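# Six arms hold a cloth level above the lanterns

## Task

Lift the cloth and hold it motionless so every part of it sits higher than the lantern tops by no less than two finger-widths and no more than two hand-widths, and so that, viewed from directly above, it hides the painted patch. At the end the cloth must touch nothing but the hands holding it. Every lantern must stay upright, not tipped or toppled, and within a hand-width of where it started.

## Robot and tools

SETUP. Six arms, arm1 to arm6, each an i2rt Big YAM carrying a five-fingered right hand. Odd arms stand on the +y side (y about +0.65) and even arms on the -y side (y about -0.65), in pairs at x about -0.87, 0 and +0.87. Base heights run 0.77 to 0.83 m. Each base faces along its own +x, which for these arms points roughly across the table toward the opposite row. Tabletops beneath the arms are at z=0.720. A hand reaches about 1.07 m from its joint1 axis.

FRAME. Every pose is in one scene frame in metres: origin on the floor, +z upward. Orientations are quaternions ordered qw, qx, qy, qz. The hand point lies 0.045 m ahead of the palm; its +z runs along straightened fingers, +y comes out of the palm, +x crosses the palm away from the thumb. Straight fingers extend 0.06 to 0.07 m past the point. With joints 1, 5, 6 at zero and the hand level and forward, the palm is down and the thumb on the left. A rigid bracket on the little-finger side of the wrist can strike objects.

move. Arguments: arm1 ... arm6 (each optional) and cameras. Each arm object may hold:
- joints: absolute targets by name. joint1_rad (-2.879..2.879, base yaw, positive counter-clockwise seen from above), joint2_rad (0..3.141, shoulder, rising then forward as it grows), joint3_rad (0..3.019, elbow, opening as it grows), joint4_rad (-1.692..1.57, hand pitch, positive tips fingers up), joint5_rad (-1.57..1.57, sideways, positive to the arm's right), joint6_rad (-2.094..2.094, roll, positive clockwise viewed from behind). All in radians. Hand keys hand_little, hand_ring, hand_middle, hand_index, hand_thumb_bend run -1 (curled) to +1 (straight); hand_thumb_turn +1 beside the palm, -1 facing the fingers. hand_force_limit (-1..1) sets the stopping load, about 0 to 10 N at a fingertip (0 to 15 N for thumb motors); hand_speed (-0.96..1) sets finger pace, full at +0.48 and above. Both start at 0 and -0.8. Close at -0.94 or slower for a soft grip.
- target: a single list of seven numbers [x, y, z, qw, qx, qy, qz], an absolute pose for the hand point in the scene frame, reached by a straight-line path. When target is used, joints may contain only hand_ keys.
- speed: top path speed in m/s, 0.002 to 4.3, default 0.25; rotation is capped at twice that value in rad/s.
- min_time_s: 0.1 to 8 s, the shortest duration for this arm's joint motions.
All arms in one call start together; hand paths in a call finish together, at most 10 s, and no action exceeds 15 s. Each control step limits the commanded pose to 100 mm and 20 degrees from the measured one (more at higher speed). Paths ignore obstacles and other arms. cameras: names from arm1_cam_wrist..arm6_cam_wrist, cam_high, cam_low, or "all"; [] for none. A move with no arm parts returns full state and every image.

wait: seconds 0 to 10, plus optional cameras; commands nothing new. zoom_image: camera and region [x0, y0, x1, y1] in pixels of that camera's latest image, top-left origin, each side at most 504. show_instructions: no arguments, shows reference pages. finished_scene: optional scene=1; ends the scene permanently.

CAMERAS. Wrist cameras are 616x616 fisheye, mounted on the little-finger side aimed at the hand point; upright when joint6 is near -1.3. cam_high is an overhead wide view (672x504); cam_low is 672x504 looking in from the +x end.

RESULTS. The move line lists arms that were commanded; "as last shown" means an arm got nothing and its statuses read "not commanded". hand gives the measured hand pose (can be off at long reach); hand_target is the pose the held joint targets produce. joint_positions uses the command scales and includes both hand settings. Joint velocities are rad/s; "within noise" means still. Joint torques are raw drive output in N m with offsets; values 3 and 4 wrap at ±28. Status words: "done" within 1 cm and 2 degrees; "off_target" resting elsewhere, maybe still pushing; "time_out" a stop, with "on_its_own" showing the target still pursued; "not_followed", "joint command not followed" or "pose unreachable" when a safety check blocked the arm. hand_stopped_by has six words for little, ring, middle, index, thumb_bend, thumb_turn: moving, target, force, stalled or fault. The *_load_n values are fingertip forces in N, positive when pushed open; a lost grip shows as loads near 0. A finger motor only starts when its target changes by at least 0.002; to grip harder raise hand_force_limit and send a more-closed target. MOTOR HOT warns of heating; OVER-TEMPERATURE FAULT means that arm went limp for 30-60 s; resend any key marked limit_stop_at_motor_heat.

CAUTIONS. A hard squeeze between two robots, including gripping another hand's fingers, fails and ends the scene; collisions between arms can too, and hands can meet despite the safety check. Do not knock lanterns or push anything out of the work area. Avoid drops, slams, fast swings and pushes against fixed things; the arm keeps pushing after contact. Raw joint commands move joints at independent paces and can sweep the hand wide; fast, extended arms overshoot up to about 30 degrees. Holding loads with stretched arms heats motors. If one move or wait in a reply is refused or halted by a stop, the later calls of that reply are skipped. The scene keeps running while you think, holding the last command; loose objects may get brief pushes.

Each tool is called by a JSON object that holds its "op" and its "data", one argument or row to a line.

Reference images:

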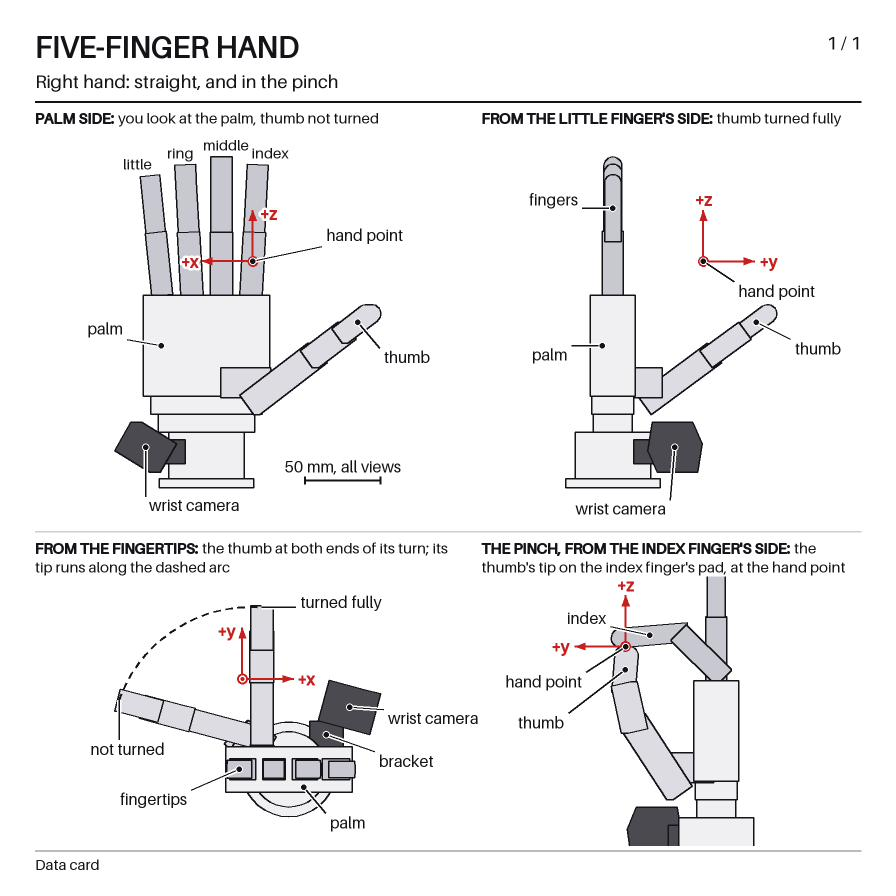

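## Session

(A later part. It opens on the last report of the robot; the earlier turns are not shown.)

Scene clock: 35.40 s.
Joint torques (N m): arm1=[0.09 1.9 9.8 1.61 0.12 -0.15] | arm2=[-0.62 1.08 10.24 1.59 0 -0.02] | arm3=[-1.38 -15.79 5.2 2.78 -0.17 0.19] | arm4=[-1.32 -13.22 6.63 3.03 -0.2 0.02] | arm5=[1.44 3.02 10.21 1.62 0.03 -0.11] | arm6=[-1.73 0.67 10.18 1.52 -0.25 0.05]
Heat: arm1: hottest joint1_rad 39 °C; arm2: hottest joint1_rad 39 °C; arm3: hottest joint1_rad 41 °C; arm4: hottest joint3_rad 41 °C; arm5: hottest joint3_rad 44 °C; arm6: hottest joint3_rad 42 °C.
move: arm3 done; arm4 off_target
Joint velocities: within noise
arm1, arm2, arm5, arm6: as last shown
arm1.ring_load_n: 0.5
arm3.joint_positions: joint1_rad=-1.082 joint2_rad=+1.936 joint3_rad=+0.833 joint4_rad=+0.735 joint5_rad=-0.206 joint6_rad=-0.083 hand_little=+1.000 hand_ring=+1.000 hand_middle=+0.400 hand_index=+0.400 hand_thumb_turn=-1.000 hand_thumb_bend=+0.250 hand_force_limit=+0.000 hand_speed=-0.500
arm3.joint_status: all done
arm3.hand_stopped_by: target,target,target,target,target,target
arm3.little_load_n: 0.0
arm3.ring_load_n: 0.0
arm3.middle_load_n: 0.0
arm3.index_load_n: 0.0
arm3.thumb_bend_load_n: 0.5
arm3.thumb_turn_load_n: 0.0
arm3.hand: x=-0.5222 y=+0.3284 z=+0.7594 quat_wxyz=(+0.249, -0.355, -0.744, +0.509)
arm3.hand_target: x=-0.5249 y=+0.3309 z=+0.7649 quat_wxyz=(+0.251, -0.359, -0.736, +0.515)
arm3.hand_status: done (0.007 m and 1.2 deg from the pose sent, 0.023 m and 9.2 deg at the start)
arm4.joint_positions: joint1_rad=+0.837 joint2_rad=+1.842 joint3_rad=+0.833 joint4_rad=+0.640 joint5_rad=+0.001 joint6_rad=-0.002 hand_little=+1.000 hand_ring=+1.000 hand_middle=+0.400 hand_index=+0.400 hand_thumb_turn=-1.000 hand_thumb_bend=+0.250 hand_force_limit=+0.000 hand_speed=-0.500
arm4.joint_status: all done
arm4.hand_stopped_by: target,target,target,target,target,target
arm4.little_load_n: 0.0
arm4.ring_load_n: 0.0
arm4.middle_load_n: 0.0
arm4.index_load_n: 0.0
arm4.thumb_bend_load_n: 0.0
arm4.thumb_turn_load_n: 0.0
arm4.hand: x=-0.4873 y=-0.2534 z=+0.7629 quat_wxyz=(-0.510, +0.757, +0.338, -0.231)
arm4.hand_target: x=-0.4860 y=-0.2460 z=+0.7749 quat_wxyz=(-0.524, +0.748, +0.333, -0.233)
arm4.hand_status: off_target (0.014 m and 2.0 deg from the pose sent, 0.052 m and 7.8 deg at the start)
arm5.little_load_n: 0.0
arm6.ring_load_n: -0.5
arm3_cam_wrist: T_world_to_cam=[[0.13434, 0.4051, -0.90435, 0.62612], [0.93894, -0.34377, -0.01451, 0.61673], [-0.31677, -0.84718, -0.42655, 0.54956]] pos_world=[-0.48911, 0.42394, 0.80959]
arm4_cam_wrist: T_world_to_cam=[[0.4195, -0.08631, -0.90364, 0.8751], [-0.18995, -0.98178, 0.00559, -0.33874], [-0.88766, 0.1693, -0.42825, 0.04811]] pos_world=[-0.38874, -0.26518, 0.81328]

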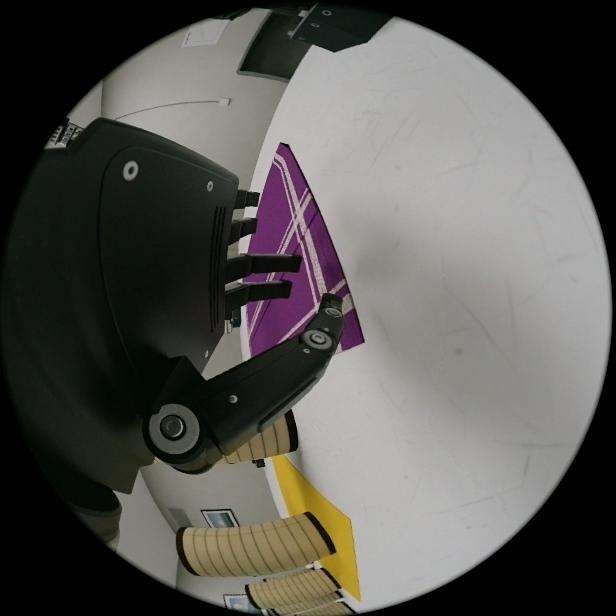

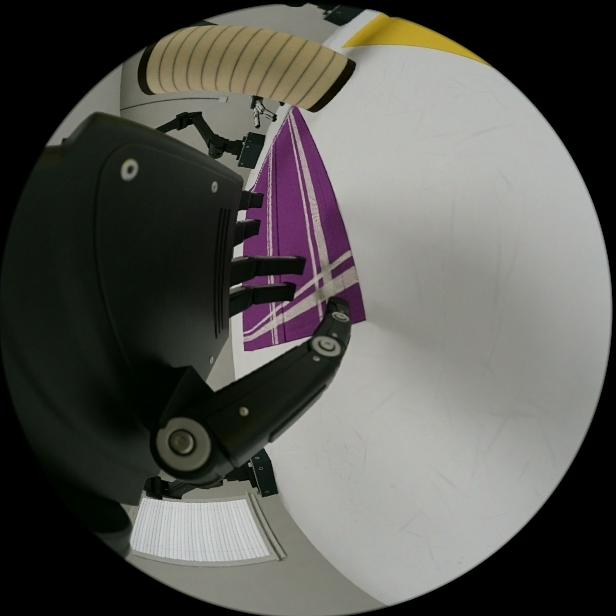

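{"op": "move", "data": {
  "arm4": {"target": [-0.489, -0.23, 0.748, 0.524, -0.7483, -0.3332, 0.2333], "speed": 0.06},
  "arm3": {"target": [-0.531, 0.323, 0.73, -0.2514, 0.359, 0.7362, -0.5156], "speed": 0.06},
  "cameras": ["arm3_cam_wrist", "arm4_cam_wrist"]
}}

{"op": "zoom_image", "data": {
  "camera": "arm4_cam_wrist",
  "region": [220, 220, 400, 380]
}}

{"op": "zoom_image", "data": {
  "camera": "arm3_cam_wrist",
  "region": [220, 220, 400, 380]
}}

Scene clock: 37.73 s.
Joint torques (N m): arm1=[0.26 1.26 9.76 1.57 0.1 -0.13] | arm2=[-0.62 1.2 10.21 1.59 0 -0.01] | arm3=[-0.67 -13.27 6.97 2.65 -0.03 0.19] | arm4=[-1.26 -10.7 8.92 2.91 -0.2 -0.05] | arm5=[1.38 3.25 10.24 1.59 0.05 -0.11] | arm6=[-1.73 0.73 10.18 1.51 -0.24 0.05]
Heat: arm1: hottest joint1_rad 39 °C; arm2: hottest joint1_rad 39 °C; arm3: hottest joint1_rad 41 °C; arm4: hottest joint3_rad 41 °C; arm5: hottest joint3_rad 44 °C; arm6: hottest joint3_rad 43 °C.
move: arm3 done; arm4 off_target
Joint velocities: within noise
arm1, arm2, arm5, arm6: as last shown
arm1.ring_load_n: 0.0
arm3.joint_positions: joint1_rad=-1.082 joint2_rad=+2.010 joint3_rad=+0.838 joint4_rad=+0.813 joint5_rad=-0.200 joint6_rad=-0.078 hand_little=+1.000 hand_ring=+1.000 hand_middle=+0.400 hand_index=+0.400 hand_thumb_turn=-1.000 hand_thumb_bend=+0.250 hand_force_limit=+0.000 hand_speed=-0.500
arm3.joint_status: not commanded
arm3.hand_stopped_by: target,target,target,target,target,target
arm3.little_load_n: 0.0
arm3.ring_load_n: 0.0
arm3.middle_load_n: 0.0
arm3.index_load_n: 0.0
arm3.thumb_bend_load_n: 0.0
arm3.thumb_turn_load_n: 0.0
arm3.hand: x=-0.5240 y=+0.3285 z=+0.7348 quat_wxyz=(+0.252, -0.357, -0.740, +0.512)
arm3.hand_target: x=-0.5306 y=+0.3232 z=+0.7301 quat_wxyz=(+0.251, -0.359, -0.736, +0.515)
arm3.hand_status: done (0.010 m and 0.7 deg from the pose sent, 0.031 m and 1.2 deg at the start)
arm4.joint_positions: joint1_rad=+0.816 joint2_rad=+1.893 joint3_rad=+0.838 joint4_rad=+0.697 joint5_rad=-0.020 joint6_rad=-0.002 hand_little=+1.000 hand_ring=+1.000 hand_middle=+0.400 hand_index=+0.400 hand_thumb_turn=-1.000 hand_thumb_bend=+0.250 hand_force_limit=+0.000 hand_speed=-0.500
arm4.joint_status: not commanded
arm4.hand_stopped_by: target,target,target,target,target,target
arm4.little_load_n: 0.0
arm4.ring_load_n: 0.0
arm4.middle_load_n: 0.0
arm4.index_load_n: 0.0
arm4.thumb_bend_load_n: -0.5
arm4.thumb_turn_load_n: -0.5
arm4.hand: x=-0.4841 y=-0.2442 z=+0.7472 quat_wxyz=(-0.513, +0.755, +0.334, -0.235)
arm4.hand_target: x=-0.4885 y=-0.2304 z=+0.7482 quat_wxyz=(-0.524, +0.748, +0.333, -0.233)
arm4.hand_status: off_target (0.015 m and 1.5 deg from the pose sent, 0.028 m and 2.0 deg at the start)
arm5.index_load_n: 0.5
arm5.thumb_turn_load_n: -0.5
arm3_cam_wrist: T_world_to_cam=[[0.13113, 0.39879, -0.90762, 0.60686], [0.93638, -0.3505, -0.01871, 0.622], [-0.32558, -0.84742, -0.41938, 0.52884]] pos_world=[-0.48982, 0.42415, 0.78422]
arm4_cam_wrist: T_world_to_cam=[[0.40772, -0.08551, -0.90909, 0.85905], [-0.19171, -0.98143, 0.00633, -0.33036], [-0.89275, 0.1717, -0.41654, 0.03206]] pos_world=[-0.38496, -0.25627, 0.7964]

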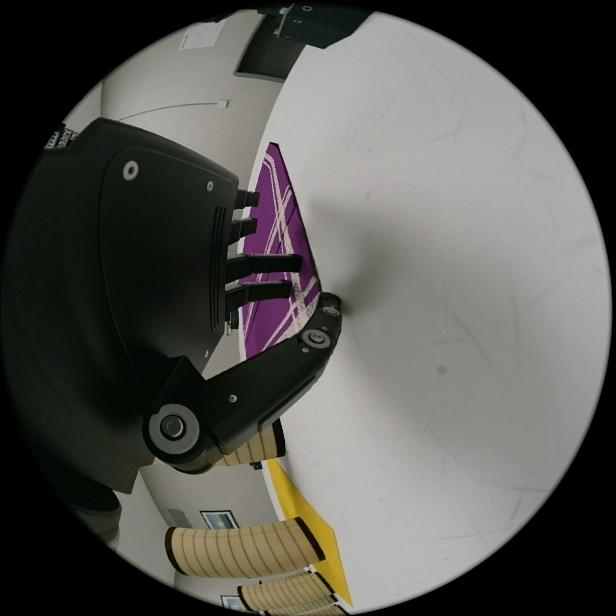

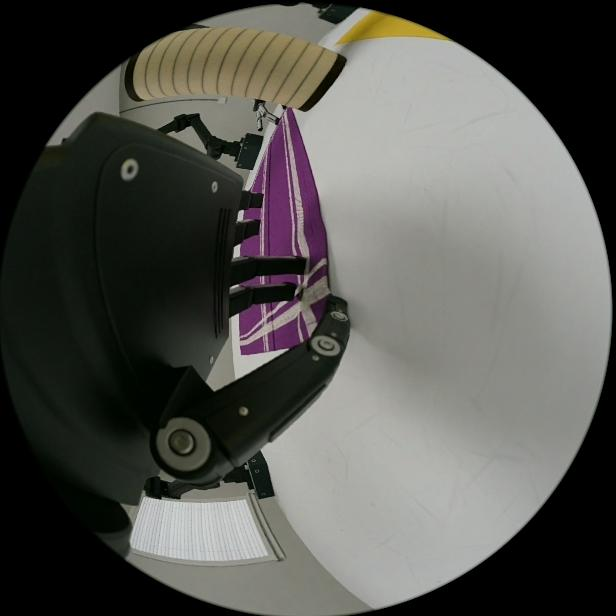

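Scaled by 2.800 from the camera's image (finer frame: 880x880).

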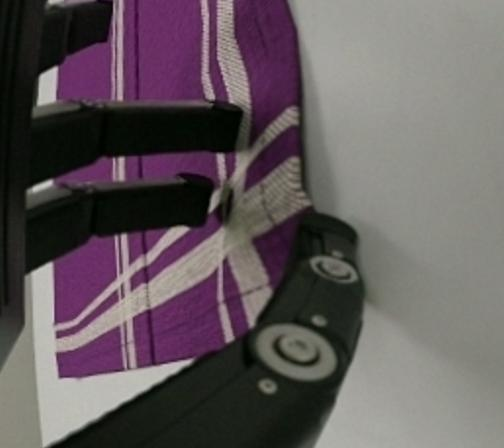

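Scaled by 2.800 from the camera's image (finer frame: 880x880).

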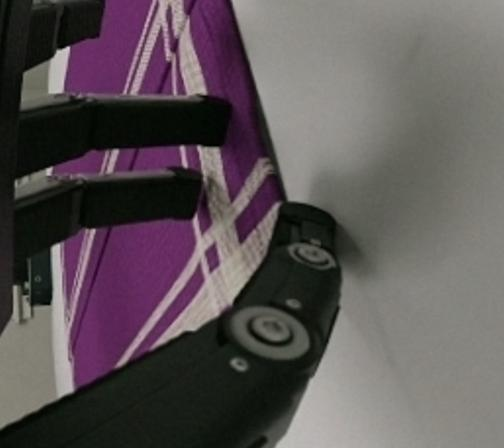

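{"op": "move", "data": {
  "arm4": {"joints": {"hand_index": -0.45, "hand_middle": -0.45, "hand_speed": -0.85, "hand_force_limit": 0.0}},
  "cameras": ["arm4_cam_wrist"]
}}

{"op": "zoom_image", "data": {
  "camera": "arm4_cam_wrist",
  "region": [220, 220, 400, 380]
}}

Scene clock: 40.53 s.
Joint torques (N m): arm1=[-0.38 1.73 9.7 1.54 0.14 -0.15] | arm2=[-0.67 1.2 10.22 1.59 0 -0.02] | arm3=[-0.73 -13.51 6.94 2.66 -0.03 0.18] | arm4=[-1.14 -10.81 8.14 2.58 -0.19 -0.04] | arm5=[1.55 3.25 10.19 1.58 0.03 -0.11] | arm6=[-1.73 0.79 10.19 1.51 -0.24 0.05]
Heat: arm1: hottest joint1_rad 39 °C; arm2: hottest joint1_rad 39 °C; arm3: hottest joint1_rad 41 °C; arm4: hottest joint3_rad 41 °C; arm5: hottest joint3_rad 44 °C; arm6: hottest joint3_rad 43 °C.
move: arm4 off_target
Joint velocities: within noise
arm1.joint_positions: joint1_rad=-0.230 joint2_rad=+0.622 joint3_rad=+1.449 joint4_rad=-1.343 joint5_rad=+0.177 joint6_rad=-1.543 hand_little=+1.000 hand_ring=+1.000 hand_middle=+1.000 hand_index=+1.000 hand_thumb_turn=+1.000 hand_thumb_bend=+1.000 hand_force_limit=+0.000 hand_speed=-0.800
arm1.joint_status: not commanded
arm1.hand_stopped_by: target,target,target,target,target,target
arm1.little_load_n: 0.0
arm1.ring_load_n: 0.0
arm1.middle_load_n: 0.0
arm1.index_load_n: 0.0
arm1.thumb_bend_load_n: 0.0
arm1.thumb_turn_load_n: 0.0
arm1.hand: x=-0.9993 y=+0.4474 z=+1.3469 quat_wxyz=(+0.438, +0.495, -0.706, +0.255)
arm1.hand_target: x=-0.9988 y=+0.4491 z=+1.3578 quat_wxyz=(+0.446, +0.490, -0.702, +0.262)
arm1.hand_status: not commanded
arm2.joint_positions: joint1_rad=-0.530 joint2_rad=+0.648 joint3_rad=+1.414 joint4_rad=-1.237 joint5_rad=-0.045 joint6_rad=-0.989 hand_little=+1.000 hand_ring=+1.000 hand_middle=+1.000 hand_index=+1.000 hand_thumb_turn=+1.000 hand_thumb_bend=+1.000 hand_force_limit=+0.000 hand_speed=-0.800
arm2.joint_status: not commanded
arm2.hand_stopped_by: target,target,target,target,target,target
arm2.little_load_n: 0.0
arm2.ring_load_n: 0.0
arm2.middle_load_n: -0.5
arm2.index_load_n: 0.0
arm2.thumb_bend_load_n: 0.0
arm2.thumb_turn_load_n: 0.0
arm2.hand: x=-0.7162 y=-0.4543 z=+1.2755 quat_wxyz=(-0.384, +0.832, +0.188, +0.354)
arm2.hand_target: x=-0.7167 y=-0.4551 z=+1.2848 quat_wxyz=(-0.390, +0.826, +0.187, +0.361)
arm2.hand_status: not commanded
arm3: as last shown
arm3.joint_positions: joint1_rad=-1.082 joint2_rad=+2.011 joint3_rad=+0.838 joint4_rad=+0.813 joint5_rad=-0.200 joint6_rad=-0.077 hand_little=+1.000 hand_ring=+1.000 hand_middle=+0.400 hand_index=+0.400 hand_thumb_turn=-1.000 hand_thumb_bend=+0.250 hand_force_limit=+0.000 hand_speed=-0.500
arm3.middle_load_n: -0.5
arm3.thumb_bend_load_n: -0.5
arm3.hand: x=-0.5240 y=+0.3285 z=+0.7345 quat_wxyz=(+0.252, -0.357, -0.740, +0.511)
arm3.hand_target: x=-0.5306 y=+0.3231 z=+0.7301 quat_wxyz=(+0.251, -0.359, -0.736, +0.516)
arm4.joint_positions: joint1_rad=+0.814 joint2_rad=+1.894 joint3_rad=+0.849 joint4_rad=+0.707 joint5_rad=-0.020 joint6_rad=-0.002 hand_little=+1.000 hand_ring=+1.000 hand_middle=-0.209 hand_index=-0.320 hand_thumb_turn=-1.000 hand_thumb_bend=+0.252 hand_force_limit=+0.000 hand_speed=-0.850
arm4.joint_status: hand_middle off_target (ended at -0.209, target -0.450); hand_index off_target (ended at -0.320, target -0.450); the others done
arm4.hand_stopped_by: target,target,force,force,target,target
arm4.little_load_n: 0.0
arm4.ring_load_n: 0.0
arm4.middle_load_n: 3.5
arm4.index_load_n: 5.0
arm4.thumb_bend_load_n: 8.0
arm4.thumb_turn_load_n: -1.5
arm4.hand: x=-0.4881 y=-0.2388 z=+0.7535 quat_wxyz=(-0.521, +0.750, +0.331, -0.237)
arm4.hand_target: x=-0.4885 y=-0.2304 z=+0.7483 quat_wxyz=(-0.524, +0.748, +0.333, -0.233)
arm4.hand_status: not commanded
arm5.joint_positions: joint1_rad=-0.567 joint2_rad=+0.648 joint3_rad=+1.496 joint4_rad=-1.291 joint5_rad=-0.051 joint6_rad=-1.219 hand_little=+1.000 hand_ring=+1.000 hand_middle=+1.000 hand_index=+1.000 hand_thumb_turn=+1.000 hand_thumb_bend=+1.000 hand_force_limit=+0.000 hand_speed=-0.800
arm5.joint_status: not commanded
arm5.hand_stopped_by: target,target,target,target,target,target
arm5.little_load_n: 0.0
arm5.ring_load_n: 0.0
arm5.middle_load_n: 0.0
arm5.index_load_n: 0.0
arm5.thumb_bend_load_n: 0.0
arm5.thumb_turn_load_n: 0.0
arm5.hand: x=+0.7059 y=+0.4742 z=+1.3339 quat_wxyz=(+0.409, +0.268, -0.803, +0.342)
arm5.hand_target: x=+0.7066 y=+0.4752 z=+1.3450 quat_wxyz=(+0.418, +0.266, -0.796, +0.349)
arm5.hand_status: not commanded
arm6.joint_positions: joint1_rad=+0.364 joint2_rad=+0.631 joint3_rad=+1.355 joint4_rad=-1.510 joint5_rad=-0.294 joint6_rad=-0.998 hand_little=+1.000 hand_ring=+1.000 hand_middle=+1.000 hand_index=+1.000 hand_thumb_turn=+1.000 hand_thumb_bend=+1.000 hand_force_limit=+0.000 hand_speed=-0.800
arm6.joint_status: not commanded
arm6.hand_stopped_by: target,target,target,target,target,target
arm6.little_load_n: 0.0
arm6.ring_load_n: 0.0
arm6.middle_load_n: 0.0
arm6.index_load_n: 0.0
arm6.thumb_bend_load_n: 0.0
arm6.thumb_turn_load_n: 0.0
arm6.hand: x=+0.7749 y=-0.4888 z=+1.2560 quat_wxyz=(-0.403, +0.670, +0.623, -0.013)
arm6.hand_target: x=+0.7749 y=-0.4887 z=+1.2640 quat_wxyz=(-0.412, +0.666, +0.622, -0.010)
arm6.hand_status: not commanded
arm4_cam_wrist: T_world_to_cam=[[0.39458, -0.07421, -0.91586, 0.86824], [-0.1937, -0.98105, -0.00396, -0.31899], [-0.89822, 0.17896, -0.40147, 0.01802]] pos_world=[-0.38819, -0.25174, 0.80116]

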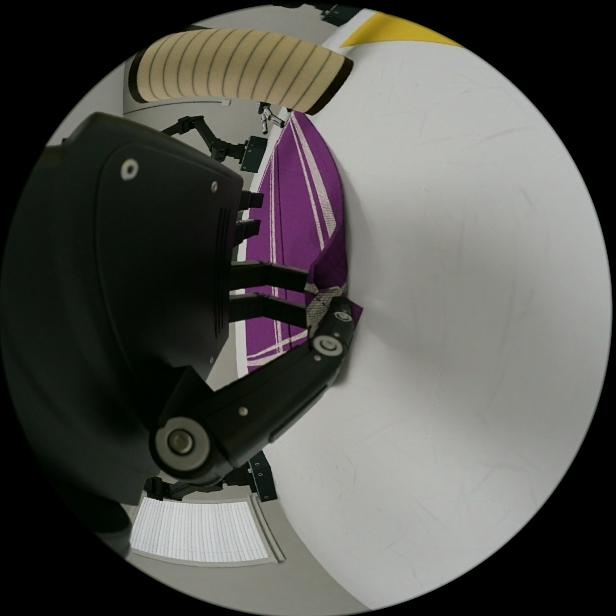

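Scaled by 2.800 from the camera's image (finer frame: 880x880).

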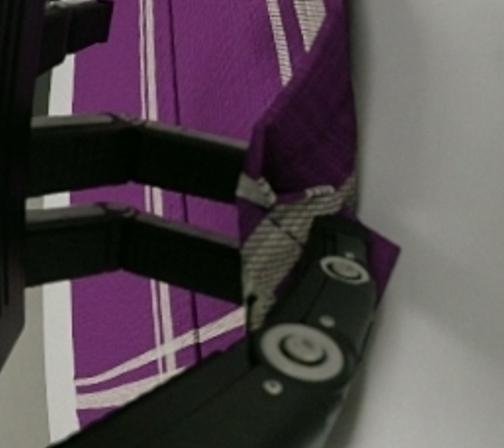

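{"op": "move", "data": {
  "arm3": {"joints": {"hand_index": -0.45, "hand_middle": -0.45, "hand_speed": -0.85, "hand_force_limit": 0.0}},
  "cameras": ["arm3_cam_wrist"]
}}

{"op": "zoom_image", "data": {
  "camera": "arm3_cam_wrist",
  "region": [220, 220, 400, 380]
}}

Scene clock: 43.27 s.
Joint torques (N m): arm1=[0.09 1.61 9.94 1.54 0.08 -0.12] | arm2=[-0.62 1.08 10.21 1.57 0 -0.01] | arm3=[-0.67 -13.74 6.11 2.29 -0.05 0.18] | arm4=[-1.14 -10.81 8.13 2.62 -0.19 -0.04] | arm5=[1.44 3.19 10.18 1.62 0.05 -0.12] | arm6=[-1.79 0.79 10.18 1.52 -0.24 0.05]
Heat: arm1: hottest joint1_rad 39 °C; arm2: hottest joint1_rad 39 °C; arm3: hottest joint1_rad 41 °C; arm4: hottest joint3_rad 41 °C; arm5: hottest joint3_rad 44 °C; arm6: hottest joint3_rad 43 °C.
move: arm3 off_target
Joint velocities: within noise
arm1, arm2, arm4, arm5, arm6: as last shown
arm2.middle_load_n: 0.0
arm3.joint_positions: joint1_rad=-1.082 joint2_rad=+2.013 joint3_rad=+0.849 joint4_rad=+0.821 joint5_rad=-0.200 joint6_rad=-0.077 hand_little=+1.000 hand_ring=+1.000 hand_middle=-0.278 hand_index=-0.348 hand_thumb_turn=-1.000 hand_thumb_bend=+0.251 hand_force_limit=+0.000 hand_speed=-0.850
arm3.joint_status: hand_middle off_target (ended at -0.278, target -0.450); hand_index off_target (ended at -0.348, target -0.450); the others done
arm3.hand_stopped_by: target,target,force,force,target,target
arm3.little_load_n: 0.0
arm3.ring_load_n: 0.0
arm3.middle_load_n: 4.0
arm3.index_load_n: 6.5
arm3.thumb_bend_load_n: 2.5
arm3.thumb_turn_load_n: 0.0
arm3.hand: x=-0.5297 y=+0.3258 z=+0.7388 quat_wxyz=(+0.256, -0.355, -0.736, +0.517)
arm3.hand_target: x=-0.5305 y=+0.3231 z=+0.7300 quat_wxyz=(+0.251, -0.359, -0.736, +0.516)
arm3.hand_status: not commanded
arm4.middle_load_n: 3.0
arm4.index_load_n: 5.5
arm4.thumb_bend_load_n: 8.5
arm6.middle_load_n: -0.5
arm3_cam_wrist: T_world_to_cam=[[0.11858, 0.39194, -0.91232, 0.6114], [0.93587, -0.35114, -0.02921, 0.63409], [-0.3318, -0.85034, -0.40844, 0.51595]] pos_world=[-0.49473, 0.42175, 0.78705]

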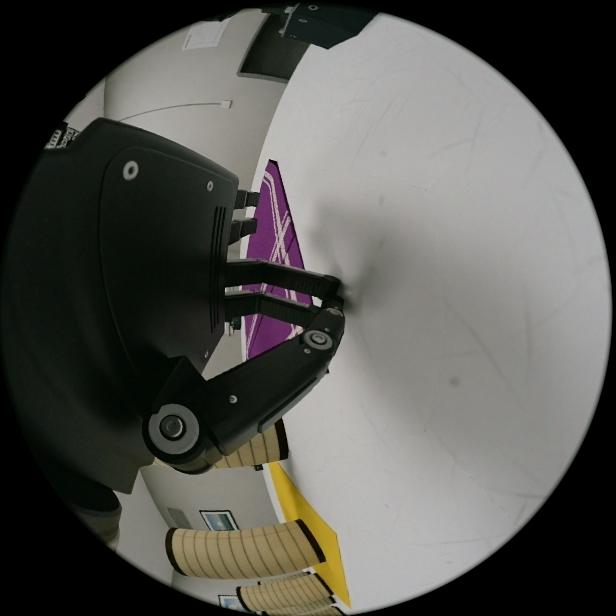

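Scaled by 2.800 from the camera's image (finer frame: 880x880).

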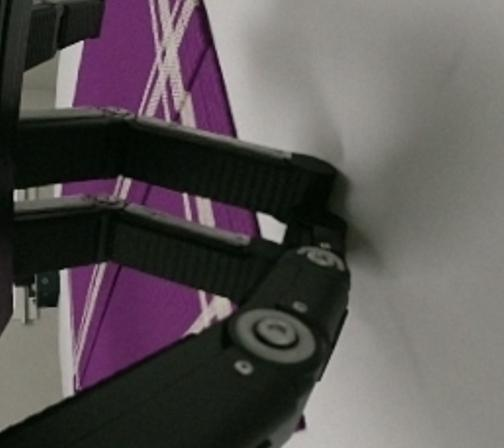

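{"op": "move", "data": {
  "arm3": {"target": [-0.55, 0.32, 0.79, -0.2514, 0.359, 0.7362, -0.5156], "speed": 0.1, "joints": {"hand_index": 0.4, "hand_middle": 0.4, "hand_thumb_bend": 0.25, "hand_speed": -0.5}},
  "cameras": ["arm3_cam_wrist", "cam_high"]
}}

{"op": "zoom_image", "data": {
  "camera": "arm3_cam_wrist",
  "region": [220, 220, 400, 380]
}}

{"op": "zoom_image", "data": {
  "camera": "cam_high",
  "region": [180, 190, 300, 310]
}}

Scene clock: 45.10 s.
Joint torques (N m): arm1=[0.15 1.85 9.87 1.57 0.11 -0.11] | arm2=[-0.62 1.14 10.22 1.58 0 -0.02] | arm3=[-1.32 -15.79 8.23 1.65 -0.17 0.15] | arm4=[-1.2 -10.87 8.12 2.61 -0.2 -0.05] | arm5=[1.26 3.25 10.19 1.55 0.03 -0.11] | arm6=[-1.73 0.79 10.18 1.52 -0.24 0.05]
Heat: arm1: hottest joint1_rad 39 °C; arm2: hottest joint1_rad 39 °C; arm3: hottest joint1_rad 41 °C; arm4: hottest joint3_rad 41 °C; arm5: hottest joint3_rad 44 °C; arm6: hottest joint3_rad 43 °C.
move: arm3 off_target
Joint velocities: within noise
arm1, arm2, arm4, arm5, arm6: as last shown
arm2.ring_load_n: -0.5
arm3.joint_positions: joint1_rad=-1.085 joint2_rad=+1.905 joint3_rad=+0.885 joint4_rad=+0.654 joint5_rad=-0.208 joint6_rad=-0.077 hand_little=+1.000 hand_ring=+1.000 hand_middle=+0.400 hand_index=+0.400 hand_thumb_turn=-1.000 hand_thumb_bend=+0.250 hand_force_limit=+0.000 hand_speed=-0.500
arm3.joint_status: all done
arm3.hand_stopped_by: target,target,target,target,target,target
arm3.little_load_n: 0.0
arm3.ring_load_n: 0.0
arm3.middle_load_n: 0.0
arm3.index_load_n: 0.0
arm3.thumb_bend_load_n: 0.0
arm3.thumb_turn_load_n: 0.0
arm3.hand: x=-0.5385 y=+0.3212 z=+0.7813 quat_wxyz=(+0.248, -0.357, -0.742, +0.511)
arm3.hand_target: x=-0.5497 y=+0.3201 z=+0.7901 quat_wxyz=(+0.251, -0.359, -0.736, +0.516)
arm3.hand_status: off_target (0.014 m and 1.0 deg from the pose sent, 0.055 m and 0.8 deg at the start)
arm4.ring_load_n: -0.5
arm4.middle_load_n: 3.5
arm4.thumb_bend_load_n: 8.0
arm4.thumb_turn_load_n: -2.0
arm6.middle_load_n: 0.0
arm3_cam_wrist: T_world_to_cam=[[0.13676, 0.39947, -0.90649, 0.65583], [0.93808, -0.34624, -0.01105, 0.62748], [-0.31828, -0.84885, -0.42208, 0.54388]] pos_world=[-0.50521, 0.41695, 0.831]

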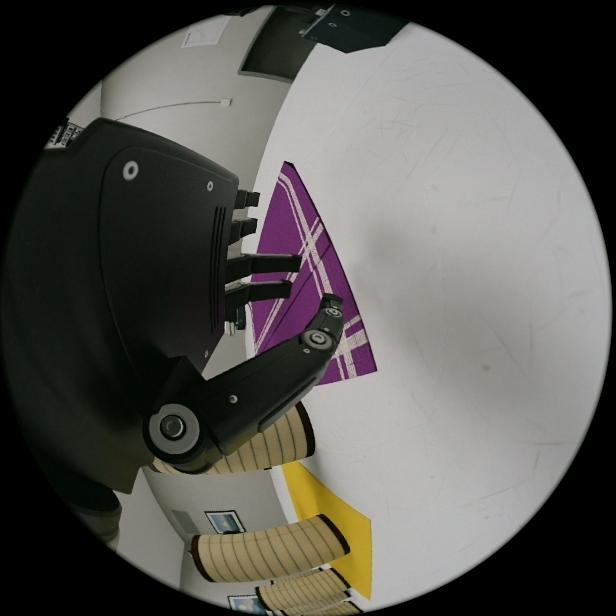

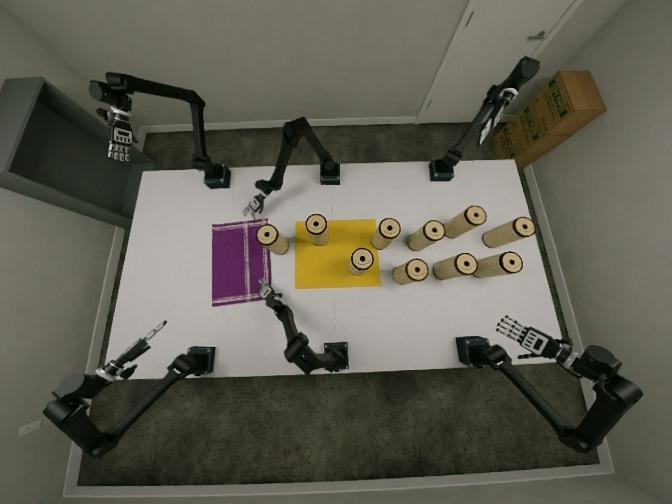

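Scaled by 2.800 from the camera's image (finer frame: 880x880).

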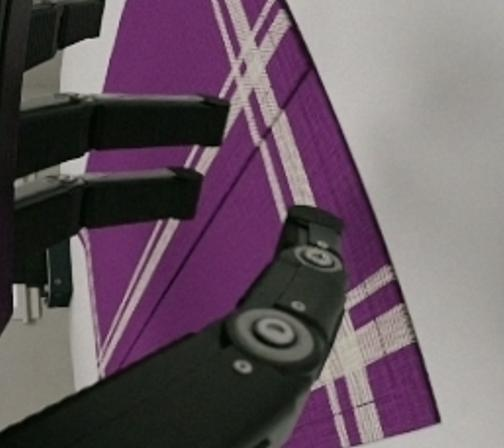

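Scaled by 4.200.

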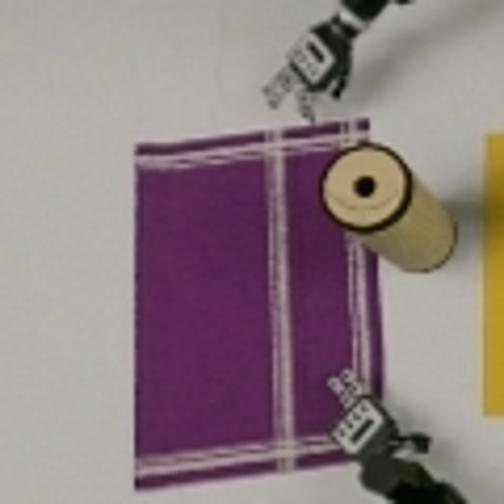

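{"op": "move", "data": {
  "arm3": {"target": [-0.534, 0.289, 0.76, -0.2514, 0.359, 0.7362, -0.5156], "speed": 0.08}
}}

{"op": "move", "data": {
  "arm3": {"target": [-0.532, 0.289, 0.726, -0.2514, 0.359, 0.7362, -0.5156], "speed": 0.05},
  "cameras": ["arm3_cam_wrist"]
}}

{"op": "zoom_image", "data": {
  "camera": "arm3_cam_wrist",
  "region": [220, 220, 400, 380]
}}

Scene clock: 47.27 s.
Joint torques (N m): arm1=[-0.15 1.44 9.85 1.62 0.12 -0.12] | arm2=[-0.67 1.2 10.21 1.58 0 -0.02] | arm3=[-0.67 -14.45 7.8 2.81 -0.04 0.19] | arm4=[-1.03 -10.87 8.12 2.62 -0.19 -0.04] | arm5=[1.49 3.37 10.25 1.59 0.03 -0.12] | arm6=[-1.73 0.73 10.18 1.51 -0.24 0.05]
Heat: arm1: hottest joint1_rad 39 °C; arm2: hottest joint1_rad 39 °C; arm3: hottest joint1_rad 41 °C; arm4: hottest joint3_rad 41 °C; arm5: hottest joint3_rad 44 °C; arm6: hottest joint3_rad 43 °C.
move: arm3 off_target
Joint velocities: within noise
arm1, arm2, arm4, arm5, arm6: as last shown
arm2.ring_load_n: 0.0
arm2.index_load_n: -0.5
arm3.joint_positions: joint1_rad=-1.023 joint2_rad=+1.962 joint3_rad=+0.885 joint4_rad=+0.708 joint5_rad=-0.144 joint6_rad=-0.058 hand_little=+1.000 hand_ring=+1.000 hand_middle=+0.400 hand_index=+0.400 hand_thumb_turn=-1.000 hand_thumb_bend=+0.250 hand_force_limit=+0.000 hand_speed=-0.500
arm3.joint_status: not commanded
arm3.hand_stopped_by: target,target,target,target,target,target
arm3.little_load_n: 0.0
arm3.ring_load_n: 0.0
arm3.middle_load_n: 0.0
arm3.index_load_n: -0.5
arm3.thumb_bend_load_n: 0.0
arm3.thumb_turn_load_n: 0.0
arm3.hand: x=-0.5248 y=+0.2967 z=+0.7575 quat_wxyz=(+0.249, -0.359, -0.743, +0.506)
arm3.hand_target: x=-0.5337 y=+0.2892 z=+0.7603 quat_wxyz=(+0.251, -0.359, -0.736, +0.516)
arm3.hand_status: off_target (0.012 m and 1.4 deg from the pose sent, 0.039 m and 1.0 deg at the start)
arm4.ring_load_n: 0.0
arm4.middle_load_n: 3.0
arm4.index_load_n: 5.0
arm4.thumb_turn_load_n: -1.5
arm5.thumb_bend_load_n: -0.5
pictures: none

Scene clock: 48.53 s.
Joint torques (N m): arm1=[-0.85 1.03 9.88 1.62 0.07 -0.14] | arm2=[-0.67 1.14 10.19 1.59 -0.01 -0.01] | arm3=[-0.5 -13.57 7.04 2.58 -0.02 0.15] | arm4=[-1.08 -10.87 8.1 2.58 -0.19 -0.04] | arm5=[1.49 3.19 10.21 1.58 0.03 -0.12] | arm6=[-1.73 0.79 10.19 1.52 -0.24 0.05]
Heat: arm1: hottest joint1_rad 39 °C; arm2: hottest joint3_rad 40 °C; arm3: hottest joint1_rad 41 °C; arm4: hottest joint3_rad 42 °C; arm5: hottest joint3_rad 44 °C; arm6: hottest joint3_rad 43 °C.
move: arm3 off_target
Joint velocities: within noise
arm1, arm2, arm4, arm5, arm6: as last shown
arm2.ring_load_n: -0.5
arm2.middle_load_n: -0.5
arm2.index_load_n: 0.0
arm3.joint_positions: joint1_rad=-1.023 joint2_rad=+2.035 joint3_rad=+0.891 joint4_rad=+0.798 joint5_rad=-0.142 joint6_rad=-0.054 hand_little=+1.000 hand_ring=+1.000 hand_middle=+0.400 hand_index=+0.400 hand_thumb_turn=-1.000 hand_thumb_bend=+0.250 hand_force_limit=+0.000 hand_speed=-0.500
arm3.joint_status: not commanded
arm3.hand_stopped_by: target,target,target,target,target,target
arm3.little_load_n: 0.0
arm3.ring_load_n: 0.0
arm3.middle_load_n: 0.0
arm3.index_load_n: 0.0
arm3.thumb_bend_load_n: -1.0
arm3.thumb_turn_load_n: 0.0
arm3.hand: x=-0.5283 y=+0.2949 z=+0.7357 quat_wxyz=(+0.254, -0.357, -0.737, +0.515)
arm3.hand_target: x=-0.5316 y=+0.2892 z=+0.7262 quat_wxyz=(+0.251, -0.359, -0.736, +0.516)
arm3.hand_status: off_target (0.012 m and 0.4 deg from the pose sent, 0.033 m and 1.4 deg at the start)
arm4.index_load_n: 5.5
arm5.index_load_n: -0.5
arm5.thumb_bend_load_n: 0.0
arm3_cam_wrist: T_world_to_cam=[[0.12566, 0.39298, -0.91092, 0.62284], [0.93506, -0.35369, -0.02359, 0.61819], [-0.33146, -0.84881, -0.4119, 0.49112]] pos_world=[-0.49353, 0.39076, 0.78424]

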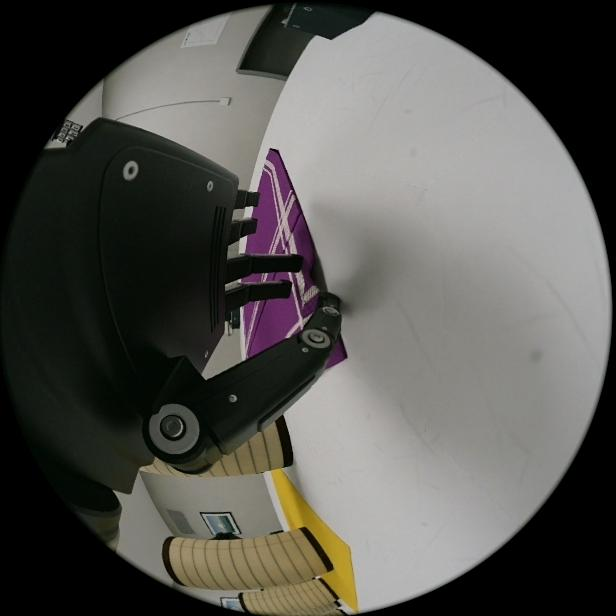

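Scaled by 2.800 from the camera's image (finer frame: 880x880).

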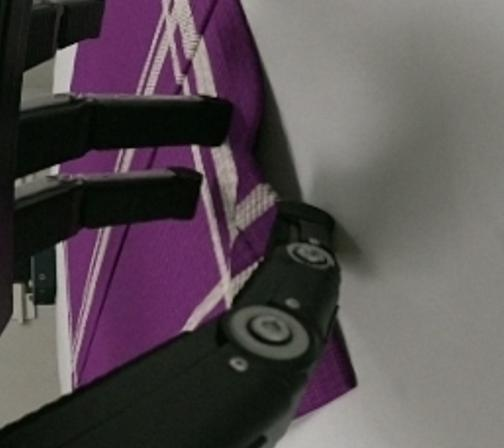

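{"op": "move", "data": {
  "arm3": {"target": [-0.53, 0.272, 0.76, -0.2514, 0.359, 0.7362, -0.5156], "speed": 0.08}
}}

{"op": "move", "data": {
  "arm3": {"target": [-0.529, 0.266, 0.725, -0.2514, 0.359, 0.7362, -0.5156], "speed": 0.05},
  "cameras": ["arm3_cam_wrist"]
}}

{"op": "zoom_image", "data": {
  "camera": "arm3_cam_wrist",
  "region": [220, 220, 400, 380]
}}

Scene clock: 50.50 s.
Joint torques (N m): arm1=[-0.67 1.9 9.87 1.44 0.1 -0.11] | arm2=[-0.73 1.14 10.22 1.59 0 -0.01] | arm3=[-0.62 -16.97 7.73 1.55 -0.03 0.2] | arm4=[-1.14 -10.81 8.14 2.62 -0.18 -0.04] | arm5=[1.38 3.14 10.22 1.63 0.04 -0.11] | arm6=[-1.79 0.73 10.17 1.51 -0.24 0.05]
Heat: arm1: hottest joint1_rad 39 °C; arm2: hottest joint3_rad 40 °C; arm3: hottest joint1_rad 41 °C; arm4: hottest joint3_rad 42 °C; arm5: hottest joint3_rad 44 °C; arm6: hottest joint3_rad 43 °C.
move: arm3 off_target
Joint velocities: within noise
arm1, arm2, arm4, arm5, arm6: as last shown
arm2.ring_load_n: 0.0
arm2.middle_load_n: 0.0
arm3.joint_positions: joint1_rad=-0.991 joint2_rad=+1.995 joint3_rad=+0.899 joint4_rad=+0.728 joint5_rad=-0.112 joint6_rad=-0.046 hand_little=+1.000 hand_ring=+1.000 hand_middle=+0.400 hand_index=+0.400 hand_thumb_turn=-1.000 hand_thumb_bend=+0.250 hand_force_limit=+0.000 hand_speed=-0.500
arm3.joint_status: not commanded
arm3.hand_stopped_by: target,target,target,target,target,target
arm3.little_load_n: 0.0
arm3.ring_load_n: 0.0
arm3.middle_load_n: 0.0
arm3.index_load_n: 0.0
arm3.thumb_bend_load_n: 0.0
arm3.thumb_turn_load_n: 0.0
arm3.hand: x=-0.5211 y=+0.2815 z=+0.7472 quat_wxyz=(+0.250, -0.360, -0.743, +0.506)
arm3.hand_target: x=-0.5296 y=+0.2722 z=+0.7602 quat_wxyz=(+0.251, -0.359, -0.736, +0.516)
arm3.hand_status: off_target (0.018 m and 1.4 deg from the pose sent, 0.034 m and 0.4 deg at the start)
arm4.thumb_bend_load_n: 8.5
arm4.thumb_turn_load_n: -2.0
arm5.index_load_n: 0.0
pictures: none

Scene clock: 51.80 s.
Joint torques (N m): arm1=[0.03 1.61 9.68 1.42 0.01 -0.1] | arm2=[-0.67 1.2 10.22 1.59 0 -0.02] | arm3=[-0.32 -13.86 7.23 2.47 -0.02 0.19] | arm4=[-1.14 -10.93 8.14 2.58 -0.19 -0.05] | arm5=[1.44 3.37 10.24 1.62 0.05 -0.11] | arm6=[-1.73 0.73 10.18 1.52 -0.24 0.05]
Heat: arm1: hottest joint1_rad 39 °C; arm2: hottest joint3_rad 40 °C; arm3: hottest joint1_rad 41 °C; arm4: hottest joint3_rad 42 °C; arm5: hottest joint3_rad 44 °C; arm6: hottest joint3_rad 43 °C.
move: arm3 off_target
Joint velocities: within noise
arm1, arm2, arm4, arm5, arm6: as last shown
arm1.middle_load_n: -0.5
arm3.joint_positions: joint1_rad=-0.983 joint2_rad=+2.046 joint3_rad=+0.919 joint4_rad=+0.787 joint5_rad=-0.101 joint6_rad=-0.041 hand_little=+1.000 hand_ring=+1.000 hand_middle=+0.400 hand_index=+0.400 hand_thumb_turn=-1.000 hand_thumb_bend=+0.250 hand_force_limit=+0.000 hand_speed=-0.500
arm3.joint_status: not commanded
arm3.hand_stopped_by: target,target,target,target,target,target
arm3.little_load_n: 0.0
arm3.ring_load_n: 0.0
arm3.middle_load_n: -0.5
arm3.index_load_n: 0.0
arm3.thumb_bend_load_n: -1.0
arm3.thumb_turn_load_n: -0.5
arm3.hand: x=-0.5276 y=+0.2739 z=+0.7366 quat_wxyz=(+0.257, -0.357, -0.736, +0.515)
arm3.hand_target: x=-0.5286 y=+0.2663 z=+0.7253 quat_wxyz=(+0.252, -0.359, -0.736, +0.516)
arm3.hand_status: off_target (0.014 m and 0.7 deg from the pose sent, 0.028 m and 1.4 deg at the start)
arm3_cam_wrist: T_world_to_cam=[[0.12323, 0.39215, -0.91161, 0.63126], [0.93374, -0.3569, -0.02731, 0.61299], [-0.33606, -0.84785, -0.41014, 0.46993]] pos_world=[-0.49224, 0.36966, 0.78495]

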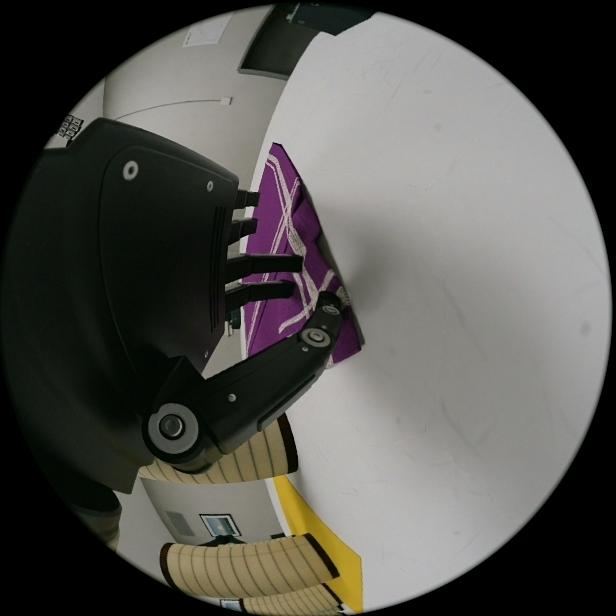

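Scaled by 2.800 from the camera's image (finer frame: 880x880).

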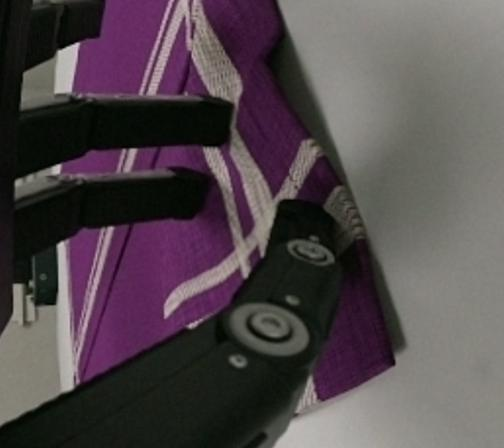

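{"op": "move", "data": {
  "arm3": {"joints": {"hand_index": -0.45, "hand_middle": -0.45, "hand_speed": -0.85, "hand_force_limit": 0.0}},
  "cameras": ["arm3_cam_wrist"]
}}

{"op": "zoom_image", "data": {
  "camera": "arm3_cam_wrist",
  "region": [220, 220, 400, 380]
}}

Scene clock: 54.37 s.
Joint torques (N m): arm1=[0.15 1.61 9.89 1.55 0.11 -0.16] | arm2=[-0.73 1.14 10.19 1.59 0 -0.02] | arm3=[-0.79 -14.15 6.28 2.19 -0.04 0.15] | arm4=[-1.14 -10.75 8.13 2.63 -0.19 -0.04] | arm5=[1.55 3.19 10.22 1.57 0.05 -0.11] | arm6=[-1.79 0.73 10.17 1.51 -0.24 0.05]
Heat: arm1: hottest joint1_rad 39 °C; arm2: hottest joint3_rad 40 °C; arm3: hottest joint1_rad 41 °C; arm4: hottest joint3_rad 42 °C; arm5: hottest joint3_rad 44 °C; arm6: hottest joint3_rad 43 °C.
move: arm3 off_target
Joint velocities: within noise
arm1, arm2, arm4, arm5, arm6: as last shown
arm1.middle_load_n: 0.0
arm3.joint_positions: joint1_rad=-0.977 joint2_rad=+2.049 joint3_rad=+0.931 joint4_rad=+0.794 joint5_rad=-0.100 joint6_rad=-0.037 hand_little=+1.000 hand_ring=+1.000 hand_middle=-0.279 hand_index=-0.334 hand_thumb_turn=-1.000 hand_thumb_bend=+0.250 hand_force_limit=+0.000 hand_speed=-0.850
arm3.joint_status: hand_middle off_target (ended at -0.279, target -0.450); hand_index off_target (ended at -0.334, target -0.450); the others done
arm3.hand_stopped_by: target,target,force,force,target,target
arm3.little_load_n: 0.0
arm3.ring_load_n: -0.5
arm3.middle_load_n: 4.5
arm3.index_load_n: 4.5
arm3.thumb_bend_load_n: 2.0
arm3.thumb_turn_load_n: 0.0
arm3.hand: x=-0.5303 y=+0.2671 z=+0.7407 quat_wxyz=(+0.257, -0.354, -0.732, +0.522)
arm3.hand_target: x=-0.5285 y=+0.2664 z=+0.7251 quat_wxyz=(+0.251, -0.359, -0.736, +0.515)
arm3.hand_status: not commanded
arm4.thumb_bend_load_n: 8.0
arm4.thumb_turn_load_n: -1.5
arm3_cam_wrist: T_world_to_cam=[[0.11167, 0.3826, -0.91714, 0.63862], [0.93515, -0.35268, -0.03327, 0.61713], [-0.33619, -0.85395, -0.39718, 0.45687]] pos_world=[-0.49483, 0.36345, 0.78769]

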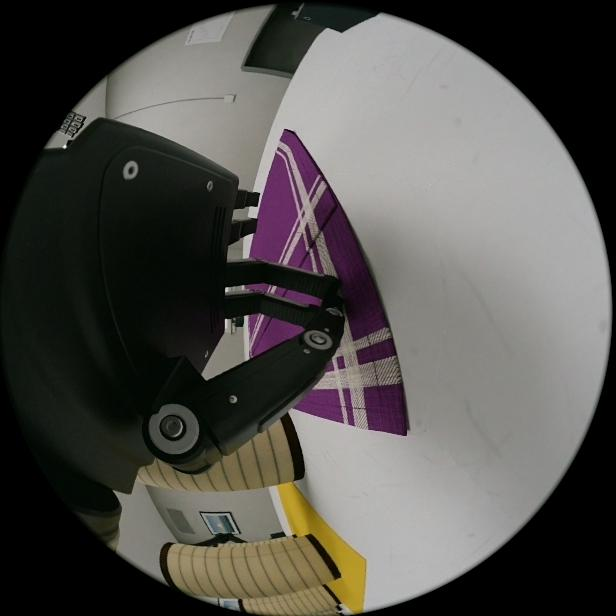

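Scaled by 2.800 from the camera's image (finer frame: 880x880).

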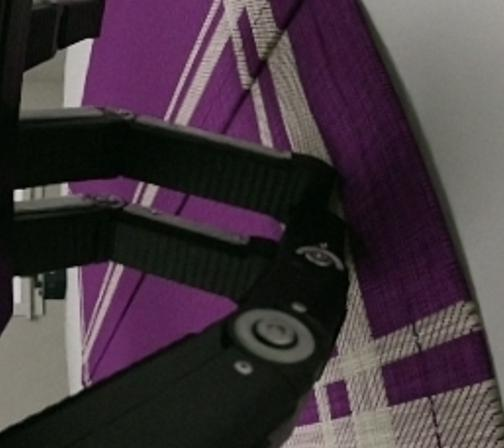

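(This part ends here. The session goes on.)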